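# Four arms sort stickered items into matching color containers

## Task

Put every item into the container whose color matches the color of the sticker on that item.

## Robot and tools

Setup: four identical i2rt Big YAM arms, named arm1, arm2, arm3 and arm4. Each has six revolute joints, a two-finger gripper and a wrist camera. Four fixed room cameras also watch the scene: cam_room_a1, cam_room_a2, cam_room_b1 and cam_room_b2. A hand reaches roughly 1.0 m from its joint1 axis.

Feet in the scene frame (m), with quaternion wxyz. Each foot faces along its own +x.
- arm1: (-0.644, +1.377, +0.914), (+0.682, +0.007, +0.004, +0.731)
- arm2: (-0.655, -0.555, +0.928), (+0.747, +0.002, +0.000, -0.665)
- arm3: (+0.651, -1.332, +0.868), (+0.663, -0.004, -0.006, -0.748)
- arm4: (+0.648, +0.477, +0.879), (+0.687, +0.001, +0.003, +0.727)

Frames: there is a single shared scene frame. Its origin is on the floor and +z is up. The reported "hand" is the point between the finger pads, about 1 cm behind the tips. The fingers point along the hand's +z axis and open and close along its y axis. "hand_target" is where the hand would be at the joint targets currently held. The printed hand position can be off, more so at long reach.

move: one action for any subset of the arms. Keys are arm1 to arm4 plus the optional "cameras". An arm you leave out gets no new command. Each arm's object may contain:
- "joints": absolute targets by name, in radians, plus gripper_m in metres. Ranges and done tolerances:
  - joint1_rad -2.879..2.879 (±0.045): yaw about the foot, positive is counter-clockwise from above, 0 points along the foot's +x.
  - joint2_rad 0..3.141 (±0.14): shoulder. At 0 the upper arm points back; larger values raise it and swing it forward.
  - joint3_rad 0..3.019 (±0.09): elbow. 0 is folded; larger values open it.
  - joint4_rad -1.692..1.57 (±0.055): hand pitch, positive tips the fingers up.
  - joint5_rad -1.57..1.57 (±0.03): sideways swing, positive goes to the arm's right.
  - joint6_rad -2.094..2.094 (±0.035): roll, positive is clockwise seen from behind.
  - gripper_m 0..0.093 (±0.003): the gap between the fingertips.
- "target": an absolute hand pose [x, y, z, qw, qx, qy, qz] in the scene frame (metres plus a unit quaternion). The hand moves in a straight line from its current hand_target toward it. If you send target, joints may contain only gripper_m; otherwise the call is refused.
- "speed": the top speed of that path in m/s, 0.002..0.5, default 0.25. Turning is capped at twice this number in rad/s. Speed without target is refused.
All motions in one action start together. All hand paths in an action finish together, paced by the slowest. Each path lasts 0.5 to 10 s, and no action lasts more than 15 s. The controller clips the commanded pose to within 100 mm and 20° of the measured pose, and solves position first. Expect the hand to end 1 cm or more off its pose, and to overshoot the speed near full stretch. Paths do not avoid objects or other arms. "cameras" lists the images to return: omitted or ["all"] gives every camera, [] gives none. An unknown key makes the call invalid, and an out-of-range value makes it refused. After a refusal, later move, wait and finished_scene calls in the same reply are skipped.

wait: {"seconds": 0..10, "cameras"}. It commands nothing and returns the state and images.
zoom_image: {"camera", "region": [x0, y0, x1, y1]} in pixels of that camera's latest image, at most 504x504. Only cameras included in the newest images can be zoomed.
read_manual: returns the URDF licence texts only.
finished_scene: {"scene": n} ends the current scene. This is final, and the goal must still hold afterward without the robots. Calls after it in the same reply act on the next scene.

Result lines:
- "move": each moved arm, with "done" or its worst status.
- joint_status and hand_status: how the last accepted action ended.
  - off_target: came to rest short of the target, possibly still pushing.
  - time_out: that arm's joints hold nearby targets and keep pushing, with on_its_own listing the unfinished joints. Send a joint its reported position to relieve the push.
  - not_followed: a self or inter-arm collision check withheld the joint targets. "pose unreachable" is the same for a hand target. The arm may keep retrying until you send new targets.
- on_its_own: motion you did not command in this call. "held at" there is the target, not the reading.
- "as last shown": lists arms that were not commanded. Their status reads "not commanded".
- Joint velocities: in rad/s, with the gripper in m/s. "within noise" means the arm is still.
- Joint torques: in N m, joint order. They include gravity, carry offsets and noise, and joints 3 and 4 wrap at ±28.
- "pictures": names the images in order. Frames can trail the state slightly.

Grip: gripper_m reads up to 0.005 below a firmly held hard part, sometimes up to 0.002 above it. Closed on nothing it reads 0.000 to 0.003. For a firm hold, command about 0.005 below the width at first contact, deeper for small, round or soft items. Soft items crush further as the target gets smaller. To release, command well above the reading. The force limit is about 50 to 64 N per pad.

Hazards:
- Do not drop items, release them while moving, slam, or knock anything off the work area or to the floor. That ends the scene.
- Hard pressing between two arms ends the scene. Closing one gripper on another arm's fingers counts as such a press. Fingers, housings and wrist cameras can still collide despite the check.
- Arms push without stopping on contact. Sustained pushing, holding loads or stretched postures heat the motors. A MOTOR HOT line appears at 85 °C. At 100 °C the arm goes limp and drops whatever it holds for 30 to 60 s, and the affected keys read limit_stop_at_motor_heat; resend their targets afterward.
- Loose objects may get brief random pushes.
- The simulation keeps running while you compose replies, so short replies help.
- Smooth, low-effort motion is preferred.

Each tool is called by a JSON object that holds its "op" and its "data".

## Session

{"op": "move", "data": {"arm1": {"joints":{"joint1_rad":1.3,"joint2_rad":1.35,"joint3_rad":1.45,"joint4_rad":-1.1,"joint5_rad":0,"joint6_rad":0,"gripper_m":0.093}}, "arm2": {"joints":{"joint1_rad":-1.75,"joint2_rad":1.35,"joint3_rad":1.45,"joint4_rad":-1.1,"joint5_rad":0,"joint6_rad":0,"gripper_m":0.093}}, "cameras": ["arm1_cam_wrist","arm2_cam_wrist","cam_room_a1","cam_room_a2","cam_room_b1","cam_room_b2"]}}

Scene clock: 1.97 s.
Joint torques (N m): arm1=[-1.96 -9.82 13.6 1.51 0.08 -0.02] | arm2=[1.26 -14.33 12.03 2.06 -0.02 -0.07] | arm3=[1.2 3.6 9.03 1.89 -0.03 -0.06] | arm4=[1.03 4.25 7.79 1.44 0.02 0.07]
Motor temperatures (°C): arm1=[20 23 26 23 21 21 21] | arm2=[23 24 26 22 22 20 23] | arm3=[24 23 23 23 24 23 23] | arm4=[22 21 23 22 24 21 24]
Heat: arm1: hottest joint3_rad 26 °C; arm2: hottest joint3_rad 26 °C; arm3: hottest joint1_rad 24 °C; arm4: hottest joint5_rad 24 °C.
move: arm1 done; arm2 done
Joint velocities: within noise
arm1.joint_positions: joint1_rad=+1.308 joint2_rad=+1.367 joint3_rad=+1.426 joint4_rad=-1.109 joint5_rad=-0.001 joint6_rad=+0.007 gripper_m=+0.09306
arm1.joint_status: all done
arm1.hand: x=-1.1442 y=+1.4763 z=+1.2466 quat_wxyz=(-0.024, +0.959, -0.097, -0.264) (m; scene frame)
arm1.hand_target: x=-1.1457 y=+1.4807 z=+1.2681 quat_wxyz=(-0.029, +0.952, -0.097, -0.288) (m; scene frame)
arm1.hand_status: not commanded
arm2.joint_positions: joint1_rad=-1.756 joint2_rad=+1.360 joint3_rad=+1.445 joint4_rad=-1.106 joint5_rad=+0.000 joint6_rad=+0.015 gripper_m=+0.09310
arm2.joint_status: all done
arm2.hand: x=-1.1727 y=-0.5208 z=+1.2650 quat_wxyz=(+0.009, -0.962, +0.039, +0.270) (m; scene frame)
arm2.hand_target: x=-1.1728 y=-0.5236 z=+1.2734 quat_wxyz=(+0.010, -0.959, +0.030, +0.281) (m; scene frame)
arm2.hand_status: not commanded
arm3.joint_positions: joint1_rad=-0.202 joint2_rad=+0.522 joint3_rad=+1.369 joint4_rad=-1.376 joint5_rad=-0.141 joint6_rad=+0.009 gripper_m=+0.09396
arm3.joint_status: not commanded
arm3.hand: x=+0.6122 y=-1.5130 z=+1.4112 quat_wxyz=(-0.346, -0.682, -0.528, +0.369) (m; scene frame)
arm3.hand_target: x=+0.6130 y=-1.5103 z=+1.4212 quat_wxyz=(-0.352, -0.676, -0.525, +0.378) (m; scene frame)
arm3.hand_status: not commanded
arm4.joint_positions: joint1_rad=+0.128 joint2_rad=+0.492 joint3_rad=+1.422 joint4_rad=-1.388 joint5_rad=-0.180 joint6_rad=-0.624 gripper_m=+0.09396
arm4.joint_status: not commanded
arm4.hand: x=+0.5903 y=+0.6373 z=+1.4468 quat_wxyz=(-0.401, +0.802, -0.272, -0.348) (m; scene frame)
arm4.hand_target: x=+0.5910 y=+0.6334 z=+1.4564 quat_wxyz=(-0.410, +0.797, -0.269, -0.353) (m; scene frame)
arm4.hand_status: not commanded
pictures: arm1_cam_wrist, arm2_cam_wrist, cam_room_a1, cam_room_a2, cam_room_b1, cam_room_b2
Images, in order (width x height): arm1_cam_wrist 672x504, arm2_cam_wrist 672x504, cam_room_a1 672x504, cam_room_a2 672x504, cam_room_b1 672x504, cam_room_b2 672x504.

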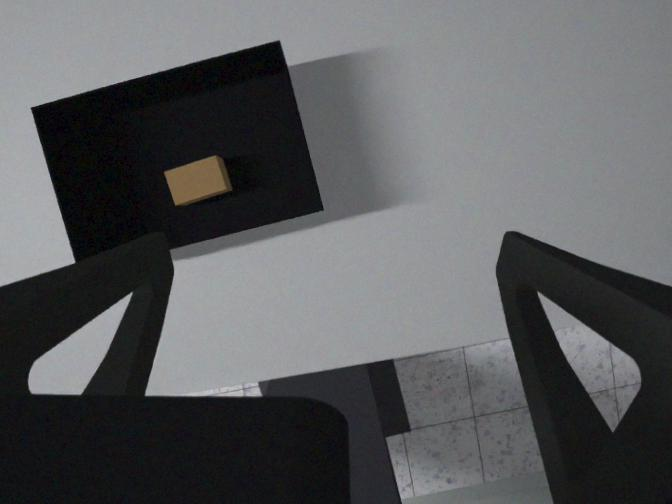

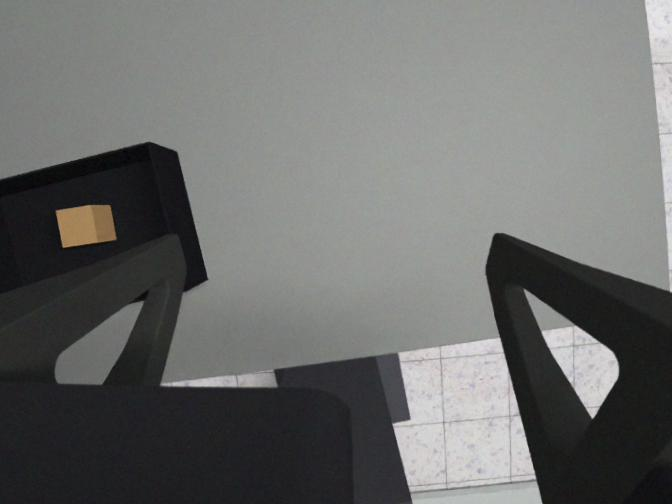

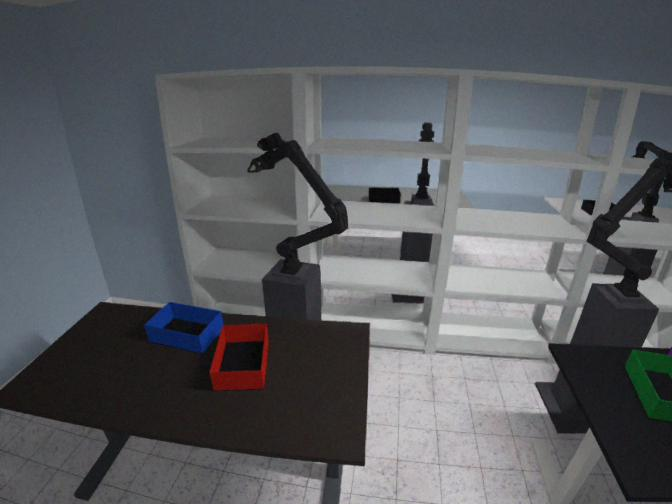

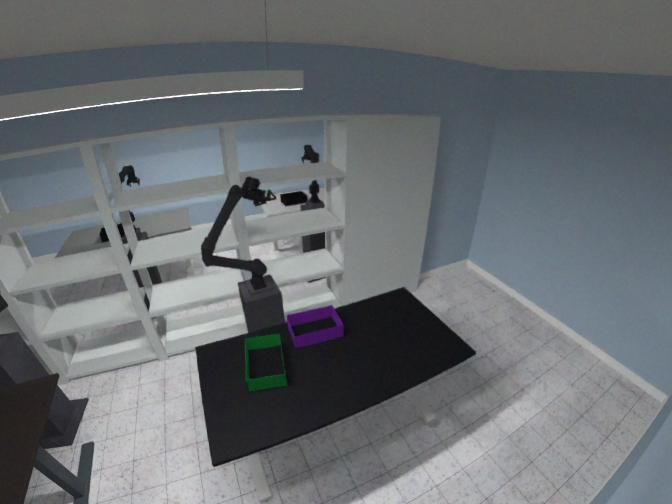

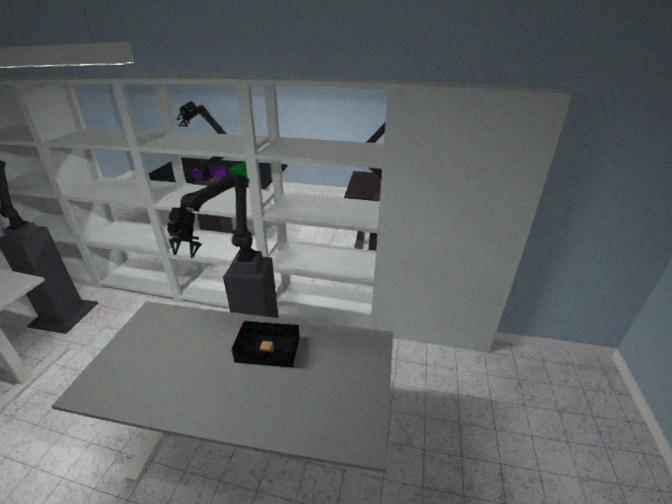

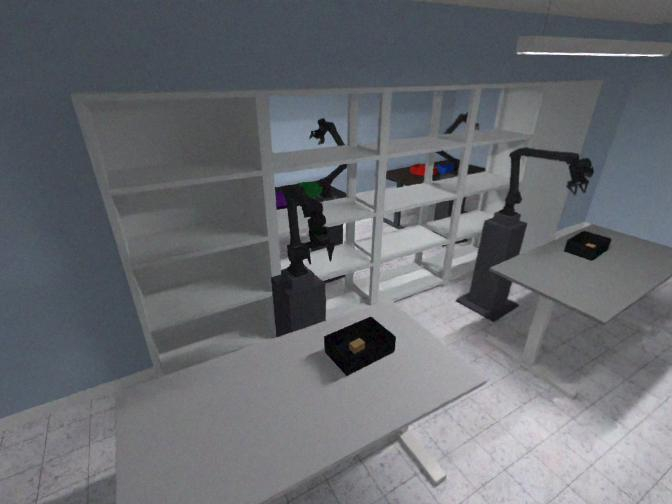

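{"op": "zoom_image", "data": {"camera": "cam_room_b2", "region": [310, 310, 410, 385]}}

{"op": "zoom_image", "data": {"camera": "cam_room_b1", "region": [220, 310, 320, 385]}}

{"op": "zoom_image", "data": {"camera": "cam_room_b2", "region": [550, 215, 630, 275]}}

Scaled by 5.040.

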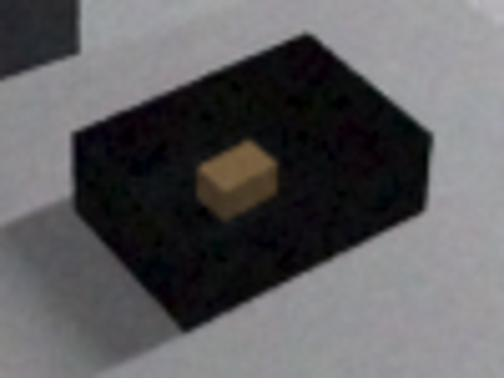

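Scaled by 5.040.

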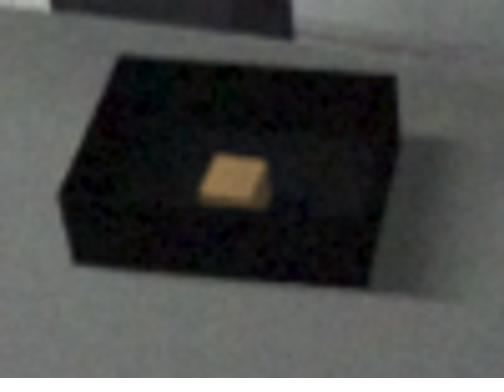

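Scaled by 6.300.

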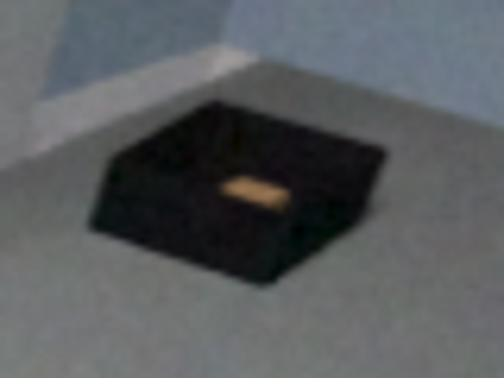

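{"op": "move", "data": {"arm1": {"target":[-1.195,1.307,0.86,0,0.741,-0.671,0],"speed":0.4}, "arm2": {"target":[-1.172,-0.879,0.84,0,1,0.021,0],"speed":0.4}, "cameras": ["arm1_cam_wrist","arm2_cam_wrist"]}}

Scene clock: 31.80 s.
Joint torques (N m): arm1=[-1.38 -15.38 11.49 0.53 0.18 0.11] | arm2=[0.26 -20.95 12.12 0.13 -0.08 0.21] | arm3=[1.2 3.66 8.99 1.89 -0.04 -0.07] | arm4=[0.91 4.6 7.71 1.62 -0.03 0.09]
Motor temperatures (°C): arm1=[20 24 29 23 21 21 21] | arm2=[23 24 29 22 22 20 23] | arm3=[24 23 26 23 24 23 23] | arm4=[22 21 25 22 24 21 24]
Heat: arm1: hottest joint3_rad 29 °C; arm2: hottest joint3_rad 29 °C; arm3: hottest joint3_rad 26 °C; arm4: hottest joint3_rad 25 °C.
move: arm1 off_target; arm2 off_target
Joint velocities: within noise
arm1.joint_positions: joint1_rad=+1.621 joint2_rad=+2.077 joint3_rad=+1.335 joint4_rad=-0.897 joint5_rad=-0.006 joint6_rad=+1.590 gripper_m=+0.09306
arm1.joint_status: not commanded
arm1.hand: x=-1.1707 y=+1.3141 z=+0.8476 quat_wxyz=(-0.019, +0.741, -0.671, +0.018) (m; scene frame)
arm1.hand_target: x=-1.1940 y=+1.3070 z=+0.8607 quat_wxyz=(+0.000, +0.741, -0.671, +0.000) (m; scene frame)
arm1.hand_status: off_target (0.028 m and 3.0 deg from the pose sent, 0.425 m and 78.2 deg at the start)
arm2.joint_positions: joint1_rad=-1.122 joint2_rad=+2.200 joint3_rad=+1.523 joint4_rad=-0.904 joint5_rad=+0.001 joint6_rad=+0.503 gripper_m=+0.09310
arm2.joint_status: not commanded
arm2.hand: x=-1.1572 y=-0.8731 z=+0.8374 quat_wxyz=(+0.005, -0.999, -0.031, -0.006) (m; scene frame)
arm2.hand_target: x=-1.1716 y=-0.8786 z=+0.8403 quat_wxyz=(+0.000, -1.000, -0.021, +0.000) (m; scene frame)
arm2.hand_status: off_target (0.016 m and 1.5 deg from the pose sent, 0.556 m and 32.2 deg at the start)
arm3, arm4: as last shown
pictures: arm1_cam_wrist, arm2_cam_wrist
Images, in order (width x height): arm1_cam_wrist 672x504, arm2_cam_wrist 672x504.

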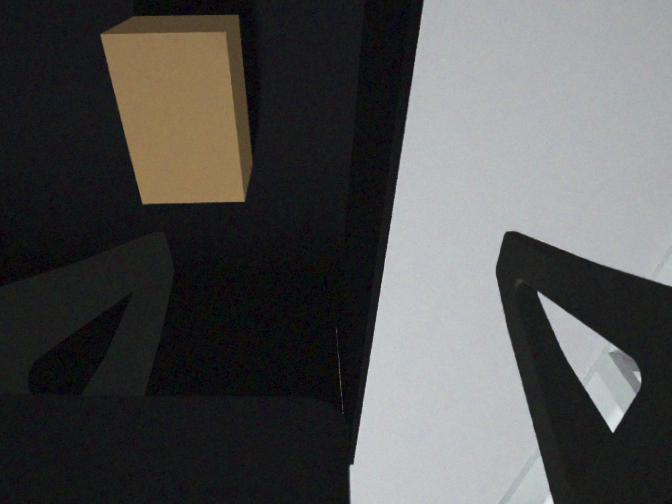

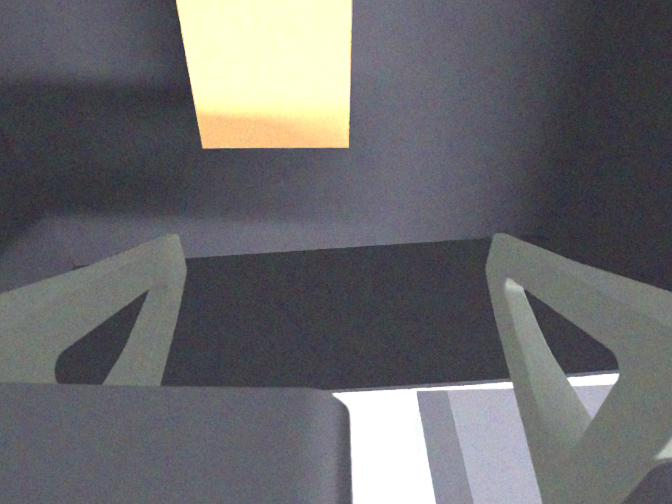

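{"op": "move", "data": {"arm1": {"target":[-1.236,1.309,0.84,0,0.719,-0.695,0],"speed":0.2}, "arm2": {"target":[-1.20,-0.902,0.86,0,1,0.015,0],"speed":0.2}, "cameras": ["arm1_cam_wrist","arm2_cam_wrist"]}}

Scene clock: 48.93 s.
Joint torques (N m): arm1=[-1.55 -15.27 11.88 -0.03 0.22 0.11] | arm2=[0.91 -20.89 12.56 0.21 -0.07 0.21] | arm3=[1.32 3.6 9.02 1.91 -0.05 -0.06] | arm4=[1.08 4.54 7.75 1.57 0.01 0.07]
Motor temperatures (°C): arm1=[20 24 31 23 21 21 21] | arm2=[23 26 31 22 22 20 23] | arm3=[24 23 27 23 24 23 23] | arm4=[22 22 26 22 24 21 24]
Heat: arm1: hottest joint3_rad 31 °C; arm2: hottest joint3_rad 31 °C; arm3: hottest joint3_rad 27 °C; arm4: hottest joint3_rad 26 °C.
move: arm1 off_target; arm2 off_target
Joint velocities: within noise
arm1.joint_positions: joint1_rad=+1.621 joint2_rad=+2.182 joint3_rad=+1.483 joint4_rad=-0.911 joint5_rad=-0.006 joint6_rad=+1.644 gripper_m=+0.09306
arm1.joint_status: not commanded
arm1.hand: x=-1.2186 y=+1.3084 z=+0.8330 quat_wxyz=(-0.008, +0.723, -0.691, +0.008) (m; scene frame)
arm1.hand_target: x=-1.2355 y=+1.3091 z=+0.8404 quat_wxyz=(+0.000, +0.719, -0.695, +0.000) (m; scene frame)
arm1.hand_status: off_target (0.019 m and 1.5 deg from the pose sent, 0.066 m and 4.8 deg at the start)
arm2.joint_positions: joint1_rad=-1.122 joint2_rad=+2.233 joint3_rad=+1.685 joint4_rad=-1.013 joint5_rad=+0.001 joint6_rad=+0.522 gripper_m=+0.09310
arm2.joint_status: not commanded
arm2.hand: x=-1.1930 y=-0.8959 z=+0.8688 quat_wxyz=(-0.001, -1.000, -0.022, +0.004) (m; scene frame)
arm2.hand_target: x=-1.1995 y=-0.9017 z=+0.8600 quat_wxyz=(+0.000, -1.000, -0.015, +0.000) (m; scene frame)
arm2.hand_status: off_target (0.013 m and 0.9 deg from the pose sent, 0.056 m and 2.0 deg at the start)
arm3, arm4: as last shown
pictures: arm1_cam_wrist, arm2_cam_wrist
Images, in order (width x height): arm1_cam_wrist 672x504, arm2_cam_wrist 672x504.

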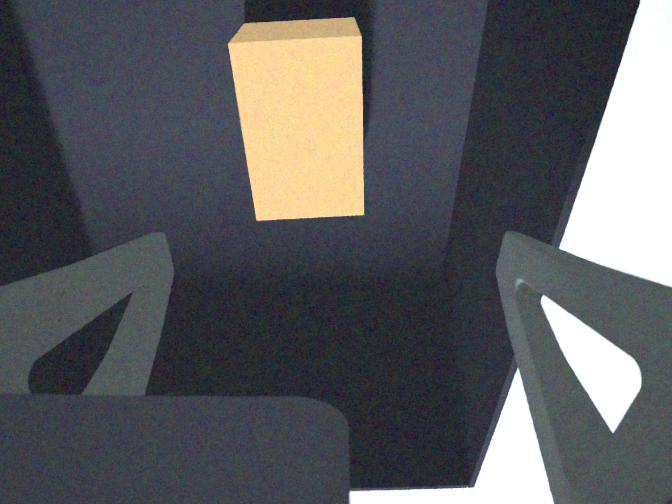

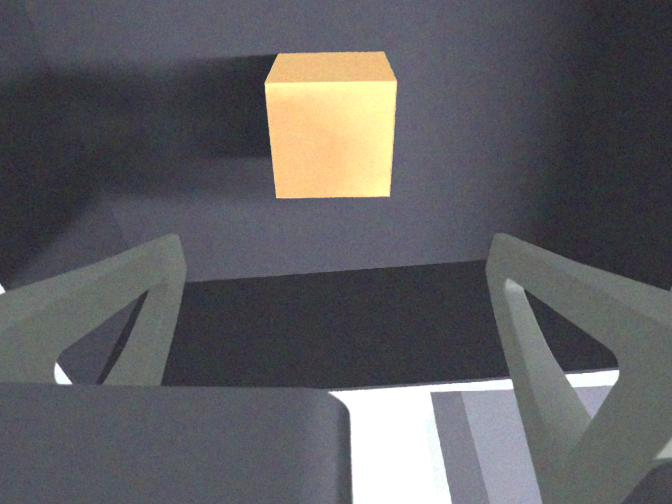

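{"op": "move", "data": {"arm1": {"target":[-1.242,1.323,0.765,0,0.731,-0.682,0],"speed":0.15}, "arm2": {"target":[-1.196,-0.902,0.765,0,1,0.012,0],"speed":0.15}, "cameras": ["arm1_cam_wrist","arm2_cam_wrist"]}}

Scene clock: 58.57 s.
Joint torques (N m): arm1=[-2.14 -17.03 11 0.64 0.14 -0.03] | arm2=[1.2 -22.42 10.43 1.16 -0.08 0.21] | arm3=[1.26 3.66 9.01 1.92 -0.04 -0.06] | arm4=[0.67 4.19 7.87 1.48 0.02 0.05]
Motor temperatures (°C): arm1=[20 25 31 23 21 21 21] | arm2=[23 26 32 22 22 20 23] | arm3=[24 23 27 23 24 23 23] | arm4=[22 22 27 22 24 21 24]
Heat: arm1: hottest joint3_rad 31 °C; arm2: hottest joint3_rad 32 °C; arm3: hottest joint3_rad 27 °C; arm4: hottest joint3_rad 27 °C.
move: arm1 off_target; arm2 off_target
Joint velocities: within noise
arm1.joint_positions: joint1_rad=+1.602 joint2_rad=+2.317 joint3_rad=+1.499 joint4_rad=-0.808 joint5_rad=-0.005 joint6_rad=+1.601 gripper_m=+0.09305
arm1.joint_status: not commanded
arm1.hand: x=-1.2194 y=+1.3200 z=+0.7609 quat_wxyz=(-0.015, +0.731, -0.682, +0.014) (m; scene frame)
arm1.hand_target: x=-1.2412 y=+1.3231 z=+0.7657 quat_wxyz=(+0.000, +0.731, -0.682, +0.000) (m; scene frame)
arm1.hand_status: off_target (0.023 m and 2.3 deg from the pose sent, 0.073 m and 1.9 deg at the start)
arm2.joint_positions: joint1_rad=-1.122 joint2_rad=+2.390 joint3_rad=+1.685 joint4_rad=-0.879 joint5_rad=+0.001 joint6_rad=+0.532 gripper_m=+0.09310
arm2.joint_status: not commanded
arm2.hand: x=-1.1892 y=-0.8933 z=+0.7722 quat_wxyz=(+0.005, -1.000, -0.017, -0.006) (m; scene frame)
arm2.hand_target: x=-1.1956 y=-0.9017 z=+0.7652 quat_wxyz=(+0.000, -1.000, -0.012, +0.000) (m; scene frame)
arm2.hand_status: off_target (0.013 m and 1.1 deg from the pose sent, 0.104 m and 1.2 deg at the start)
arm3, arm4: as last shown
pictures: arm1_cam_wrist, arm2_cam_wrist
Images, in order (width x height): arm1_cam_wrist 672x504, arm2_cam_wrist 672x504.

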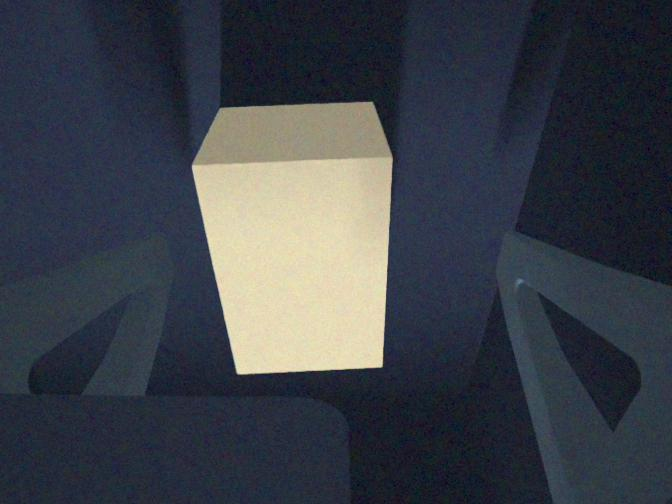

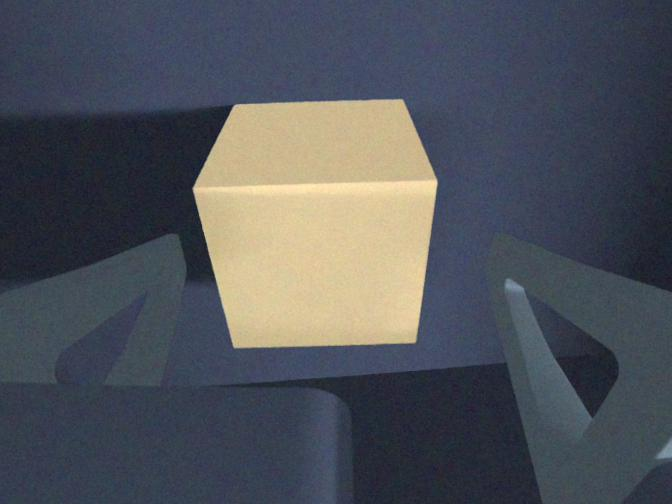

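{"op": "move", "data": {"arm1": {"target":[-1.25,1.323,0.742,0,0.731,-0.682,0],"speed":0.15}, "arm2": {"target":[-1.196,-0.905,0.733,0,1,0.012,0],"speed":0.15}, "cameras": []}}

{"op": "move", "data": {"arm1": {"joints":{"gripper_m":0.026}}, "arm2": {"joints":{"gripper_m":0.03}}, "cameras": []}}

{"op": "move", "data": {"arm1": {"target":[-1.15,1.32,1.05,0,0.731,-0.682,0],"speed":0.4}, "arm2": {"target":[-1.12,-0.88,1.05,0,1,0.012,0],"speed":0.4}, "cameras": ["cam_room_b1","cam_room_b2","arm1_cam_wrist","arm2_cam_wrist"]}}

{"op": "zoom_image", "data": {"camera": "cam_room_b2", "region": [300, 230, 420, 350]}}

{"op": "zoom_image", "data": {"camera": "cam_room_b1", "region": [210, 230, 330, 350]}}

Scene clock: 69.40 s.
Joint torques (N m): arm1=[-3.14 -17.03 10.66 0.58 0.2 -0.04] | arm2=[1.44 -21.48 11.34 1.03 -0.12 0.19] | arm3=[1.2 3.72 9.03 1.92 -0.04 -0.07] | arm4=[0.56 4.37 7.75 1.5 0.01 0.11]
Motor temperatures (°C): arm1=[20 25 31 23 21 21 21] | arm2=[23 26 32 22 22 20 23] | arm3=[24 23 28 23 24 23 23] | arm4=[22 22 27 22 24 21 24]
Heat: arm1: hottest joint3_rad 31 °C; arm2: hottest joint3_rad 32 °C; arm3: hottest joint3_rad 28 °C; arm4: hottest joint3_rad 27 °C.
move: arm1 off_target; arm2 off_target
Joint velocities: within noise
arm1.joint_positions: joint1_rad=+1.602 joint2_rad=+2.376 joint3_rad=+1.540 joint4_rad=-0.790 joint5_rad=-0.005 joint6_rad=+1.599 gripper_m=+0.09305
arm1.joint_status: not commanded
arm1.hand: x=-1.2277 y=+1.3193 z=+0.7381 quat_wxyz=(-0.015, +0.732, -0.681, +0.014) (m; scene frame)
arm1.hand_target: x=-1.2493 y=+1.3231 z=+0.7427 quat_wxyz=(+0.000, +0.731, -0.682, +0.000) (m; scene frame)
arm1.hand_status: off_target (0.023 m and 2.3 deg from the pose sent, 0.036 m and 2.3 deg at the start)
arm2.joint_positions: joint1_rad=-1.122 joint2_rad=+2.438 joint3_rad=+1.691 joint4_rad=-0.835 joint5_rad=+0.002 joint6_rad=+0.537 gripper_m=+0.09309
arm2.joint_status: not commanded
arm2.hand: x=-1.1884 y=-0.8927 z=+0.7440 quat_wxyz=(+0.006, -1.000, -0.014, -0.006) (m; scene frame)
arm2.hand_target: x=-1.1953 y=-0.9046 z=+0.7335 quat_wxyz=(+0.000, -1.000, -0.012, +0.000) (m; scene frame)
arm2.hand_status: off_target (0.018 m and 0.9 deg from the pose sent, 0.041 m and 1.1 deg at the start)
arm3, arm4: as last shown
pictures: none
No camera images: "cameras" was empty.

Scene clock: 70.07 s.
Joint torques (N m): arm1=[-2.37 -17.03 10.41 0.57 0.15 -0.03] | arm2=[1.61 -21.36 11.32 1.06 -0.07 0.19] | arm3=[1.2 3.66 8.99 1.98 -0.04 -0.06] | arm4=[0.85 4.72 7.73 1.44 0.02 0.11]
Motor temperatures (°C): arm1=[20 25 31 23 21 21 21] | arm2=[23 26 32 22 22 20 23] | arm3=[24 23 28 23 24 23 23] | arm4=[22 22 27 22 24 21 24]
Heat: arm1: hottest joint3_rad 31 °C; arm2: hottest joint3_rad 32 °C; arm3: hottest joint3_rad 28 °C; arm4: hottest joint3_rad 27 °C.
move: arm1 off_target; arm2 off_target
Joint velocities: within noise
arm1.joint_positions: joint1_rad=+1.602 joint2_rad=+2.376 joint3_rad=+1.541 joint4_rad=-0.790 joint5_rad=-0.005 joint6_rad=+1.599 gripper_m=+0.04401
arm1.joint_status: gripper_m off_target (ended at +0.04404, target +0.02600)
arm1.hand: x=-1.2288 y=+1.3191 z=+0.7385 quat_wxyz=(-0.014, +0.732, -0.681, +0.013) (m; scene frame)
arm1.hand_target: x=-1.2492 y=+1.3231 z=+0.7428 quat_wxyz=(+0.000, +0.731, -0.682, +0.000) (m; scene frame)
arm1.hand_status: not commanded
arm2.joint_positions: joint1_rad=-1.122 joint2_rad=+2.438 joint3_rad=+1.691 joint4_rad=-0.834 joint5_rad=+0.000 joint6_rad=+0.538 gripper_m=+0.05300
arm2.joint_status: gripper_m off_target (ended at +0.05302, target +0.03000)
arm2.hand: x=-1.1885 y=-0.8931 z=+0.7441 quat_wxyz=(+0.005, -1.000, -0.014, -0.006) (m; scene frame)
arm2.hand_target: x=-1.1953 y=-0.9046 z=+0.7336 quat_wxyz=(+0.000, -1.000, -0.012, +0.000) (m; scene frame)
arm2.hand_status: not commanded
arm3, arm4: as last shown
pictures: none
No camera images: "cameras" was empty.

Scene clock: 71.57 s.
Joint torques (N m): arm1=[-0.67 -12.98 11.6 0.03 0.16 0.08] | arm2=[1.38 -18.84 12.08 0.2 -0.04 0.23] | arm3=[1.32 3.66 8.95 1.94 -0.03 -0.07] | arm4=[0.85 4.42 7.83 1.52 0.02 0.07]
Motor temperatures (°C): arm1=[20 25 31 23 21 21 21] | arm2=[23 26 32 22 22 20 23] | arm3=[24 23 28 23 24 23 23] | arm4=[22 22 27 22 24 21 24]
Heat: arm1: hottest joint3_rad 31 °C; arm2: hottest joint3_rad 32 °C; arm3: hottest joint3_rad 28 °C; arm4: hottest joint3_rad 27 °C.
move: arm1 done; arm2 done
Joint velocities: within noise
arm1.joint_positions: joint1_rad=+1.602 joint2_rad=+1.734 joint3_rad=+1.403 joint4_rad=-1.261 joint5_rad=-0.005 joint6_rad=+1.605 gripper_m=+0.04402
arm1.joint_status: not commanded
arm1.hand: x=-1.1455 y=+1.3262 z=+1.0446 quat_wxyz=(-0.002, +0.730, -0.683, +0.002) (m; scene frame)
arm1.hand_target: x=-1.1498 y=+1.3200 z=+1.0499 quat_wxyz=(+0.000, +0.731, -0.682, +0.000) (m; scene frame)
arm1.hand_status: done (0.009 m and 0.4 deg from the pose sent, 0.321 m and 2.2 deg at the start)
arm2.joint_positions: joint1_rad=-1.086 joint2_rad=+1.857 joint3_rad=+1.573 joint4_rad=-1.282 joint5_rad=+0.000 joint6_rad=+0.571 gripper_m=+0.05300
arm2.joint_status: not commanded
arm2.hand: x=-1.1186 y=-0.8729 z=+1.0479 quat_wxyz=(+0.001, -1.000, -0.015, +0.001) (m; scene frame)
arm2.hand_target: x=-1.1198 y=-0.8799 z=+1.0499 quat_wxyz=(+0.000, -1.000, -0.012, +0.000) (m; scene frame)
arm2.hand_status: done (0.007 m and 0.4 deg from the pose sent, 0.314 m and 0.9 deg at the start)
arm3, arm4: as last shown
pictures: arm1_cam_wrist, arm2_cam_wrist, cam_room_b1, cam_room_b2
Images, in order (width x height): arm1_cam_wrist 672x504, arm2_cam_wrist 672x504, cam_room_b1 672x504, cam_room_b2 672x504.

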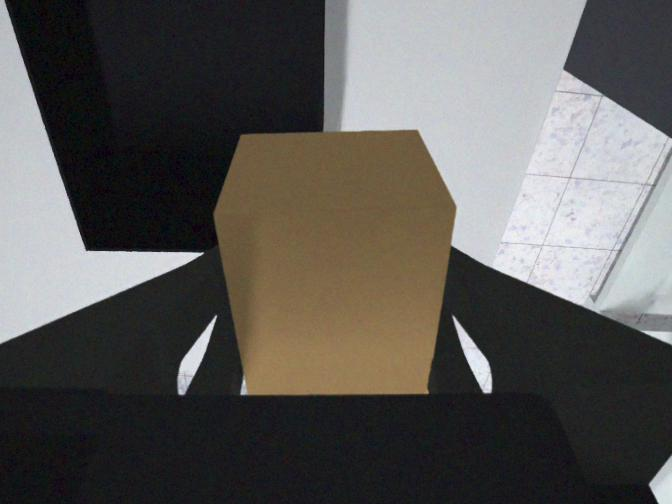

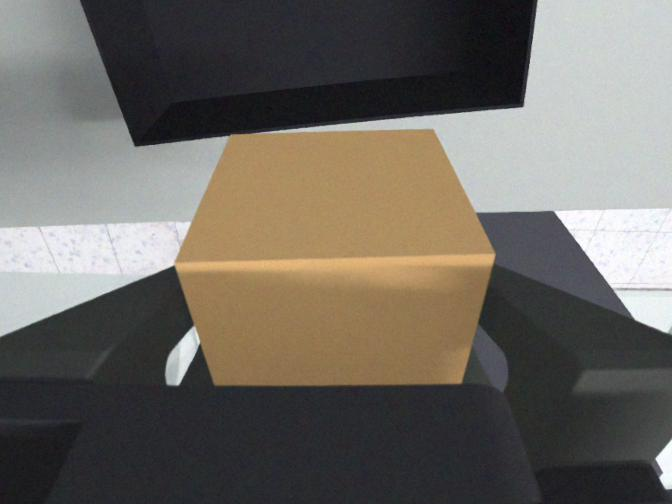

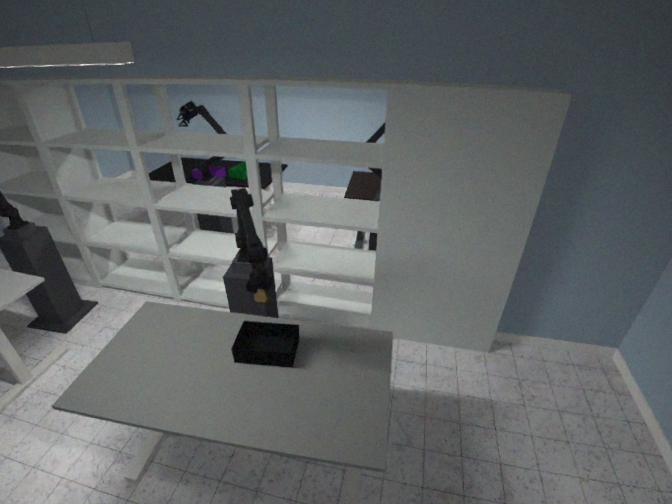

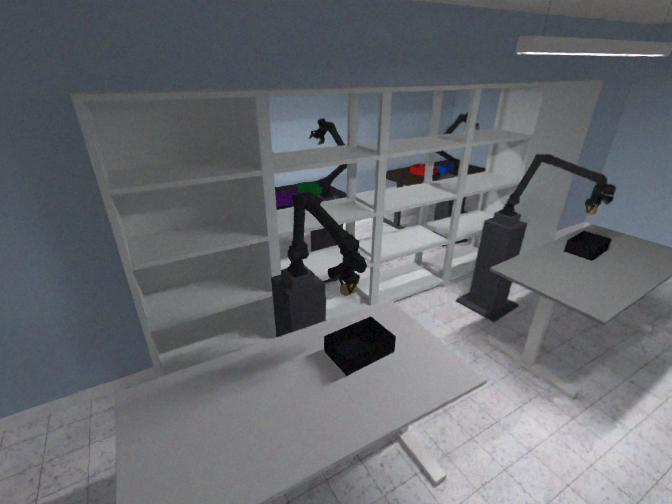

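Scaled by 4.200.

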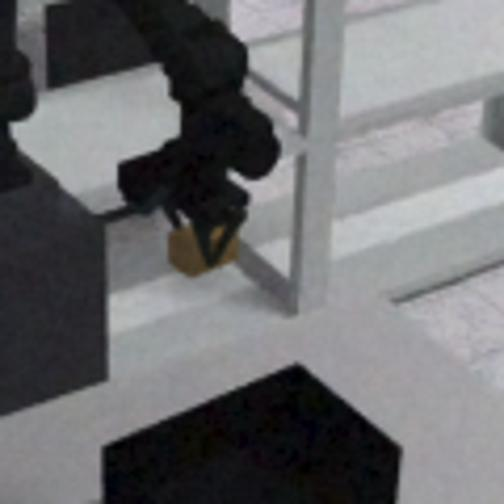

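Scaled by 4.200.

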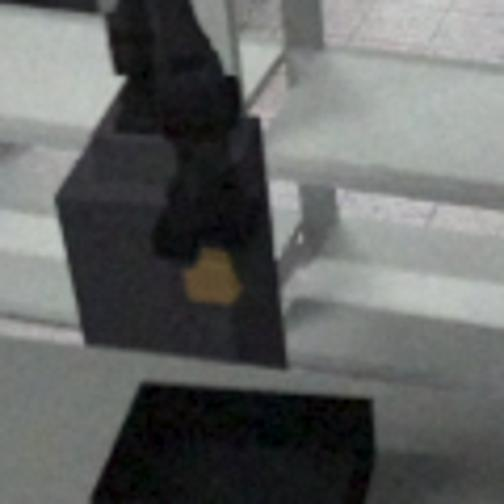

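{"op": "move", "data": {"arm1": {"joints":{"joint2_rad":1.2,"joint3_rad":1.2,"joint4_rad":0.35}}, "arm2": {"joints":{"joint2_rad":1.2,"joint3_rad":1.2,"joint4_rad":0.35}}, "cameras": ["cam_room_b1","cam_room_b2"]}}

{"op": "zoom_image", "data": {"camera": "cam_room_b2", "region": [290, 150, 430, 290]}}

{"op": "zoom_image", "data": {"camera": "cam_room_b1", "region": [190, 150, 330, 290]}}

Scene clock: 79.43 s.
Joint torques (N m): arm1=[-1.2 -6.07 13.87 2.37 0.01 0] | arm2=[1.44 -9.17 11.15 3.33 -0.13 0.16] | arm3=[1.32 3.6 8.99 1.98 -0.03 -0.06] | arm4=[0.85 4.6 7.8 1.39 0.02 0.08]
Motor temperatures (°C): arm1=[20 25 32 23 21 21 21] | arm2=[23 26 32 22 22 20 23] | arm3=[24 23 28 23 24 23 23] | arm4=[22 22 27 22 24 21 24]
Heat: arm1: hottest joint3_rad 32 °C; arm2: hottest joint3_rad 32 °C; arm3: hottest joint3_rad 28 °C; arm4: hottest joint3_rad 27 °C.
move: arm1 done; arm2 done
Joint velocities: within noise
arm1.joint_positions: joint1_rad=+1.602 joint2_rad=+1.191 joint3_rad=+1.178 joint4_rad=+0.328 joint5_rad=-0.005 joint6_rad=+1.606 gripper_m=+0.04403
arm1.joint_status: all done
arm1.hand: x=-1.1924 y=+1.3196 z=+1.5008 quat_wxyz=(+0.613, +0.427, -0.395, -0.535) (m; scene frame)
arm1.hand_target: x=-1.1920 y=+1.3132 z=+1.5148 quat_wxyz=(+0.625, +0.417, -0.384, -0.536) (m; scene frame)
arm1.hand_status: not commanded
arm2.joint_positions: joint1_rad=-1.086 joint2_rad=+1.181 joint3_rad=+1.211 joint4_rad=+0.326 joint5_rad=+0.000 joint6_rad=+0.572 gripper_m=+0.05300
arm2.joint_status: all done
arm2.hand: x=-1.1126 y=-0.8697 z=+1.5301 quat_wxyz=(-0.454, -0.572, -0.009, +0.683) (m; scene frame)
arm2.hand_target: x=-1.1162 y=-0.8782 z=+1.5187 quat_wxyz=(-0.461, -0.574, -0.008, +0.677) (m; scene frame)
arm2.hand_status: not commanded
arm3, arm4: as last shown
pictures: cam_room_b1, cam_room_b2
Images, in order (width x height): cam_room_b1 672x504, cam_room_b2 672x504.

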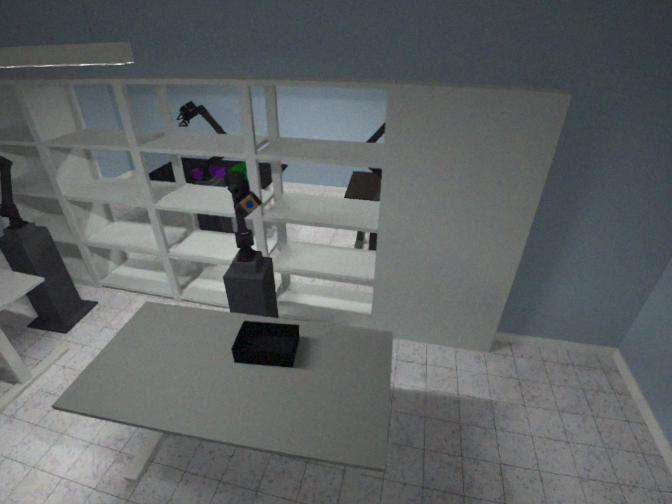

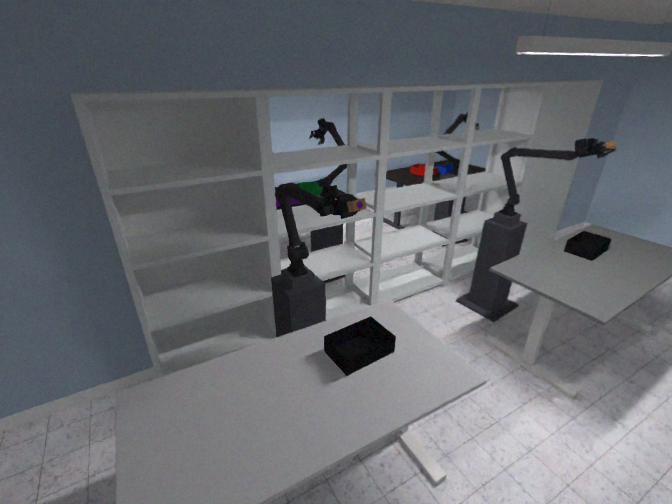

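Scaled by 3.600.

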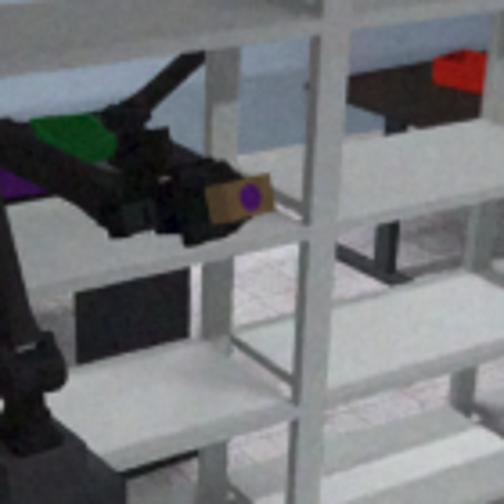

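Scaled by 3.600.

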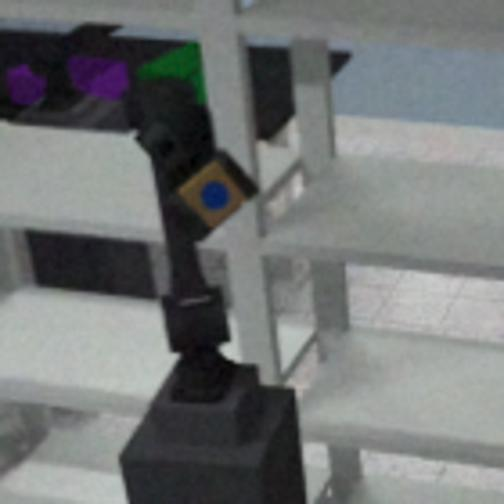

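{"op": "move", "data": {"arm1": {"joints":{"joint1_rad":-2.28,"joint2_rad":0.8,"joint3_rad":1.1,"joint4_rad":-0.75,"joint5_rad":0,"joint6_rad":0}}, "arm2": {"joints":{"joint1_rad":0.917,"joint2_rad":0.8,"joint3_rad":1.1,"joint4_rad":-0.75,"joint5_rad":0,"joint6_rad":0}}, "arm3": {"joints":{"joint1_rad":-1.99,"joint2_rad":0.8,"joint3_rad":0.7,"joint4_rad":-0.3,"joint5_rad":0,"joint6_rad":0,"gripper_m":0.093}}, "arm4": {"joints":{"joint1_rad":0.878,"joint2_rad":0.8,"joint3_rad":0.7,"joint4_rad":-0.3,"joint5_rad":0,"joint6_rad":0,"gripper_m":0.093}}, "cameras": []}}

{"op": "move", "data": {"arm1": {"target":[-0.322,1.139,1.15,0.5447,0.2566,0.778,-0.1797]}, "arm2": {"target":[-0.311,-0.759,1.15,0.5531,0.2172,0.7899,-0.1521]}, "cameras": ["arm1_cam_wrist","arm2_cam_wrist"]}}

Scene clock: 94.47 s.
Joint torques (N m): arm1=[-1.61 -1.79 14.41 2.11 -0.02 0.08] | arm2=[0.85 -5.6 12.88 1.96 0.03 -0.08] | arm3=[0.67 -4.66 9.83 2.58 0.01 -0.06] | arm4=[0.79 -5.25 9.62 2.09 0.12 0.18]
Motor temperatures (°C): arm1=[20 25 33 23 23 21 22] | arm2=[23 26 32 22 22 20 24] | arm3=[24 23 28 23 24 23 23] | arm4=[22 22 28 22 24 21 24]
Heat: arm1: hottest joint3_rad 33 °C; arm2: hottest joint3_rad 32 °C; arm3: hottest joint3_rad 28 °C; arm4: hottest joint3_rad 28 °C.
move: arm1 done; arm2 done; arm3 done; arm4 done
Joint velocities: within noise
arm1.joint_positions: joint1_rad=-2.287 joint2_rad=+0.802 joint3_rad=+1.072 joint4_rad=-0.764 joint5_rad=+0.001 joint6_rad=-0.008 gripper_m=+0.04461
arm1.joint_status: all done
arm1.hand: x=-0.3248 y=+1.1391 z=+1.3436 quat_wxyz=(-0.479, -0.270, -0.819, +0.167) (m; scene frame)
arm1.hand_target: x=-0.3218 y=+1.1409 z=+1.3639 quat_wxyz=(-0.498, -0.266, -0.808, +0.168) (m; scene frame)
arm1.hand_status: not commanded
arm2.joint_positions: joint1_rad=+0.915 joint2_rad=+0.811 joint3_rad=+1.088 joint4_rad=-0.738 joint5_rad=-0.001 joint6_rad=+0.014 gripper_m=+0.05300
arm2.joint_status: all done
arm2.hand: x=-0.3143 y=-0.7612 z=+1.3750 quat_wxyz=(-0.509, -0.233, -0.817, +0.135) (m; scene frame)
arm2.hand_target: x=-0.3183 y=-0.7582 z=+1.3835 quat_wxyz=(-0.513, -0.226, -0.816, +0.139) (m; scene frame)
arm2.hand_status: not commanded
arm3.joint_positions: joint1_rad=-1.981 joint2_rad=+0.804 joint3_rad=+0.704 joint4_rad=-0.318 joint5_rad=+0.000 joint6_rad=+0.001 gripper_m=+0.09306
arm3.joint_status: all done
arm3.hand: x=+0.2949 y=-1.1178 z=+1.1769 quat_wxyz=(+0.138, -0.810, +0.224, +0.524) (m; scene frame)
arm3.hand_target: x=+0.2963 y=-1.1144 z=+1.1796 quat_wxyz=(+0.142, -0.805, +0.226, +0.530) (m; scene frame)
arm3.hand_status: not commanded
arm4.joint_positions: joint1_rad=+0.877 joint2_rad=+0.806 joint3_rad=+0.702 joint4_rad=-0.320 joint5_rad=-0.001 joint6_rad=-0.014 gripper_m=+0.09311
arm4.joint_status: all done
arm4.hand: x=+0.3178 y=+0.7243 z=+1.1895 quat_wxyz=(-0.171, +0.799, -0.259, -0.515) (m; scene frame)
arm4.hand_target: x=+0.3172 y=+0.7246 z=+1.1956 quat_wxyz=(-0.171, +0.791, -0.262, -0.526) (m; scene frame)
arm4.hand_status: not commanded
pictures: none
No camera images: "cameras" was empty.

Scene clock: 96.17 s.
Joint torques (N m): arm1=[-1.73 -0.21 12.74 2.66 -0.06 0.11] | arm2=[1.55 -4.31 11.47 3.6 0.16 -0.07] | arm3=[0.5 -4.66 9.78 2.55 0.01 -0.06] | arm4=[0.56 -4.84 9.54 2.13 0.11 0.17]
Motor temperatures (°C): arm1=[20 25 33 23 23 21 22] | arm2=[23 26 32 22 22 20 24] | arm3=[24 23 28 23 24 23 23] | arm4=[22 22 29 22 24 21 24]
Heat: arm1: hottest joint3_rad 33 °C; arm2: hottest joint3_rad 32 °C; arm3: hottest joint3_rad 28 °C; arm4: hottest joint3_rad 29 °C.
move: arm1 off_target; arm2 done
Joint velocities: within noise
arm1.joint_positions: joint1_rad=-2.287 joint2_rad=+0.788 joint3_rad=+0.444 joint4_rad=-0.026 joint5_rad=-0.008 joint6_rad=-0.003 gripper_m=+0.04461
arm1.joint_status: not commanded
arm1.hand: x=-0.3273 y=+1.1410 z=+1.1374 quat_wxyz=(-0.530, -0.259, -0.788, +0.179) (m; scene frame)
arm1.hand_target: x=-0.3223 y=+1.1393 z=+1.1501 quat_wxyz=(-0.545, -0.257, -0.778, +0.180) (m; scene frame)
arm1.hand_status: off_target (0.014 m and 2.1 deg from the pose sent, 0.194 m and 9.2 deg at the start)
arm2.joint_positions: joint1_rad=+0.918 joint2_rad=+0.831 joint3_rad=+0.429 joint4_rad=+0.029 joint5_rad=+0.007 joint6_rad=+0.014 gripper_m=+0.05300
arm2.joint_status: not commanded
arm2.hand: x=-0.3146 y=-0.7603 z=+1.1453 quat_wxyz=(-0.545, -0.227, -0.794, +0.147) (m; scene frame)
arm2.hand_target: x=-0.3111 y=-0.7590 z=+1.1501 quat_wxyz=(-0.553, -0.217, -0.790, +0.152) (m; scene frame)
arm2.hand_status: done (0.006 m and 1.7 deg from the pose sent, 0.225 m and 6.5 deg at the start)
arm3, arm4: as last shown
arm4.joint_positions: joint1_rad=+0.877 joint2_rad=+0.806 joint3_rad=+0.702 joint4_rad=-0.320 joint5_rad=-0.001 joint6_rad=-0.013 gripper_m=+0.09311
pictures: arm1_cam_wrist, arm2_cam_wrist
Images, in order (width x height): arm1_cam_wrist 672x504, arm2_cam_wrist 672x504.

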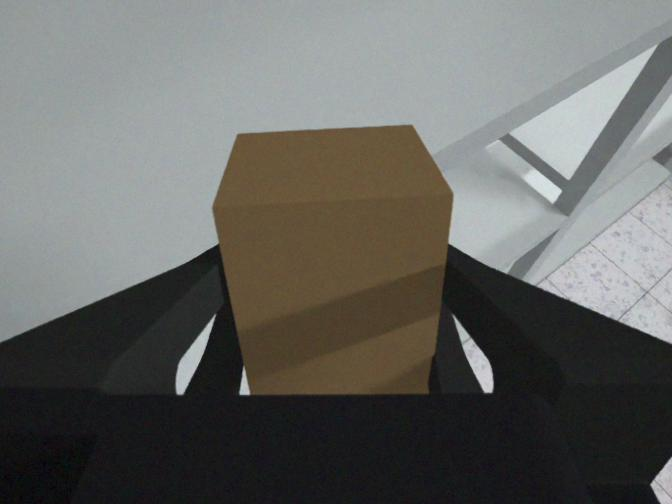

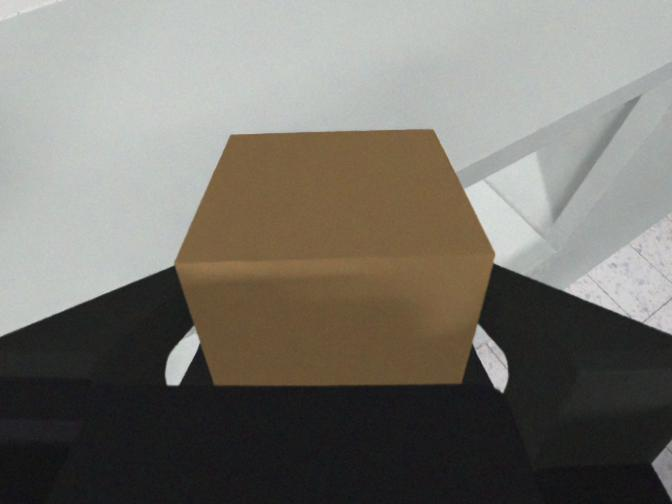

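{"op": "move", "data": {"arm1": {"target":[0,0.935,1.08,0.5447,0.2566,0.778,-0.1797]}, "arm2": {"target":[0,-0.945,1.07,0.5531,0.2172,0.7899,-0.1521]}, "cameras": []}}

{"op": "move", "data": {"arm1": {"target":[0.008,0.930,1.03,0.5447,0.2566,0.778,-0.1797],"speed":0.08}, "arm2": {"target":[0.008,-0.95,1.02,0.5531,0.2172,0.7899,-0.1521],"speed":0.08}, "cameras": ["arm1_cam_wrist","arm2_cam_wrist"]}}

Scene clock: 104.17 s.
Joint torques (N m): arm1=[-1.2 -15.44 15.51 1.42 0.07 0.11] | arm2=[0.97 -19.02 14.68 2.09 -0.16 -0.08] | arm3=[0.73 -4.66 9.81 2.51 0.01 -0.06] | arm4=[0.91 -4.89 9.62 2.11 0.1 0.16]
Motor temperatures (°C): arm1=[20 25 33 23 22 21 22] | arm2=[23 26 32 22 22 20 24] | arm3=[24 23 28 23 24 23 23] | arm4=[22 22 30 22 24 21 24]
Heat: arm1: hottest joint3_rad 33 °C; arm2: hottest joint3_rad 32 °C; arm3: hottest joint3_rad 28 °C; arm4: hottest joint3_rad 30 °C.
move: arm1 off_target; arm2 off_target
Joint velocities: within noise
arm1.joint_positions: joint1_rad=-2.245 joint2_rad=+1.931 joint3_rad=+1.317 joint4_rad=+0.228 joint5_rad=+0.036 joint6_rad=+0.014 gripper_m=+0.04461
arm1.joint_status: not commanded
arm1.hand: x=-0.0210 y=+0.9397 z=+1.0520 quat_wxyz=(-0.524, -0.261, -0.791, +0.178) (m; scene frame)
arm1.hand_target: x=-0.0019 y=+0.9366 z=+1.0805 quat_wxyz=(-0.545, -0.256, -0.778, +0.179) (m; scene frame)
arm1.hand_status: off_target (0.035 m and 2.9 deg from the pose sent, 0.391 m and 2.1 deg at the start)
arm2.joint_positions: joint1_rad=+0.918 joint2_rad=+1.930 joint3_rad=+1.245 joint4_rad=+0.311 joint5_rad=+0.007 joint6_rad=+0.012 gripper_m=+0.05300
arm2.joint_status: not commanded
arm2.hand: x=-0.0170 y=-0.9367 z=+1.0580 quat_wxyz=(-0.544, -0.226, -0.794, +0.147) (m; scene frame)
arm2.hand_target: x=-0.0014 y=-0.9443 z=+1.0702 quat_wxyz=(-0.553, -0.217, -0.790, +0.152) (m; scene frame)
arm2.hand_status: off_target (0.022 m and 1.7 deg from the pose sent, 0.373 m and 1.7 deg at the start)
arm3, arm4: as last shown
pictures: none
No camera images: "cameras" was empty.

Scene clock: 105.33 s.
Joint torques (N m): arm1=[-0.91 -13.51 13.87 2 0.11 0.05] | arm2=[0.85 -17.67 13.57 3.18 -0.16 -0.08] | arm3=[0.67 -4.6 9.83 2.52 0.01 -0.07] | arm4=[0.79 -4.78 9.58 1.99 0.09 0.15]
Motor temperatures (°C): arm1=[20 25 33 23 22 21 22] | arm2=[23 26 32 22 22 20 24] | arm3=[24 23 28 23 24 23 23] | arm4=[22 22 30 22 24 21 24]
Heat: arm1: hottest joint3_rad 33 °C; arm2: hottest joint3_rad 32 °C; arm3: hottest joint3_rad 28 °C; arm4: hottest joint3_rad 30 °C.
move: arm1 off_target; arm2 off_target
Joint velocities: within noise
arm1.joint_positions: joint1_rad=-2.245 joint2_rad=+1.995 joint3_rad=+1.338 joint4_rad=+0.305 joint5_rad=+0.037 joint6_rad=+0.018 gripper_m=+0.04461
arm1.joint_status: not commanded
arm1.hand: x=-0.0101 y=+0.9316 z=+1.0322 quat_wxyz=(-0.537, -0.261, -0.782, +0.181) (m; scene frame)
arm1.hand_target: x=+0.0070 y=+0.9308 z=+1.0303 quat_wxyz=(-0.545, -0.257, -0.778, +0.180) (m; scene frame)
arm1.hand_status: off_target (0.018 m and 1.1 deg from the pose sent, 0.038 m and 2.9 deg at the start)
arm2.joint_positions: joint1_rad=+0.918 joint2_rad=+2.010 joint3_rad=+1.263 joint4_rad=+0.378 joint5_rad=+0.006 joint6_rad=+0.012 gripper_m=+0.05300
arm2.joint_status: not commanded
arm2.hand: x=-0.0078 y=-0.9419 z=+1.0240 quat_wxyz=(-0.546, -0.226, -0.793, +0.147) (m; scene frame)
arm2.hand_target: x=+0.0067 y=-0.9493 z=+1.0200 quat_wxyz=(-0.553, -0.217, -0.790, +0.152) (m; scene frame)
arm2.hand_status: off_target (0.018 m and 1.5 deg from the pose sent, 0.047 m and 1.7 deg at the start)
arm3, arm4: as last shown
pictures: arm1_cam_wrist, arm2_cam_wrist
Images, in order (width x height): arm1_cam_wrist 672x504, arm2_cam_wrist 672x504.

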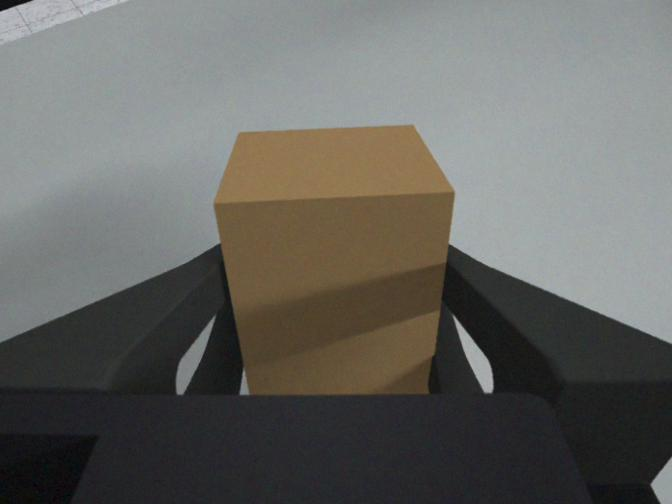

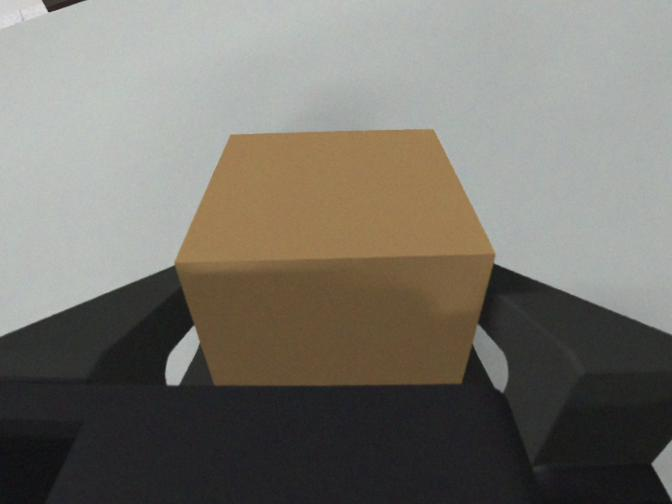

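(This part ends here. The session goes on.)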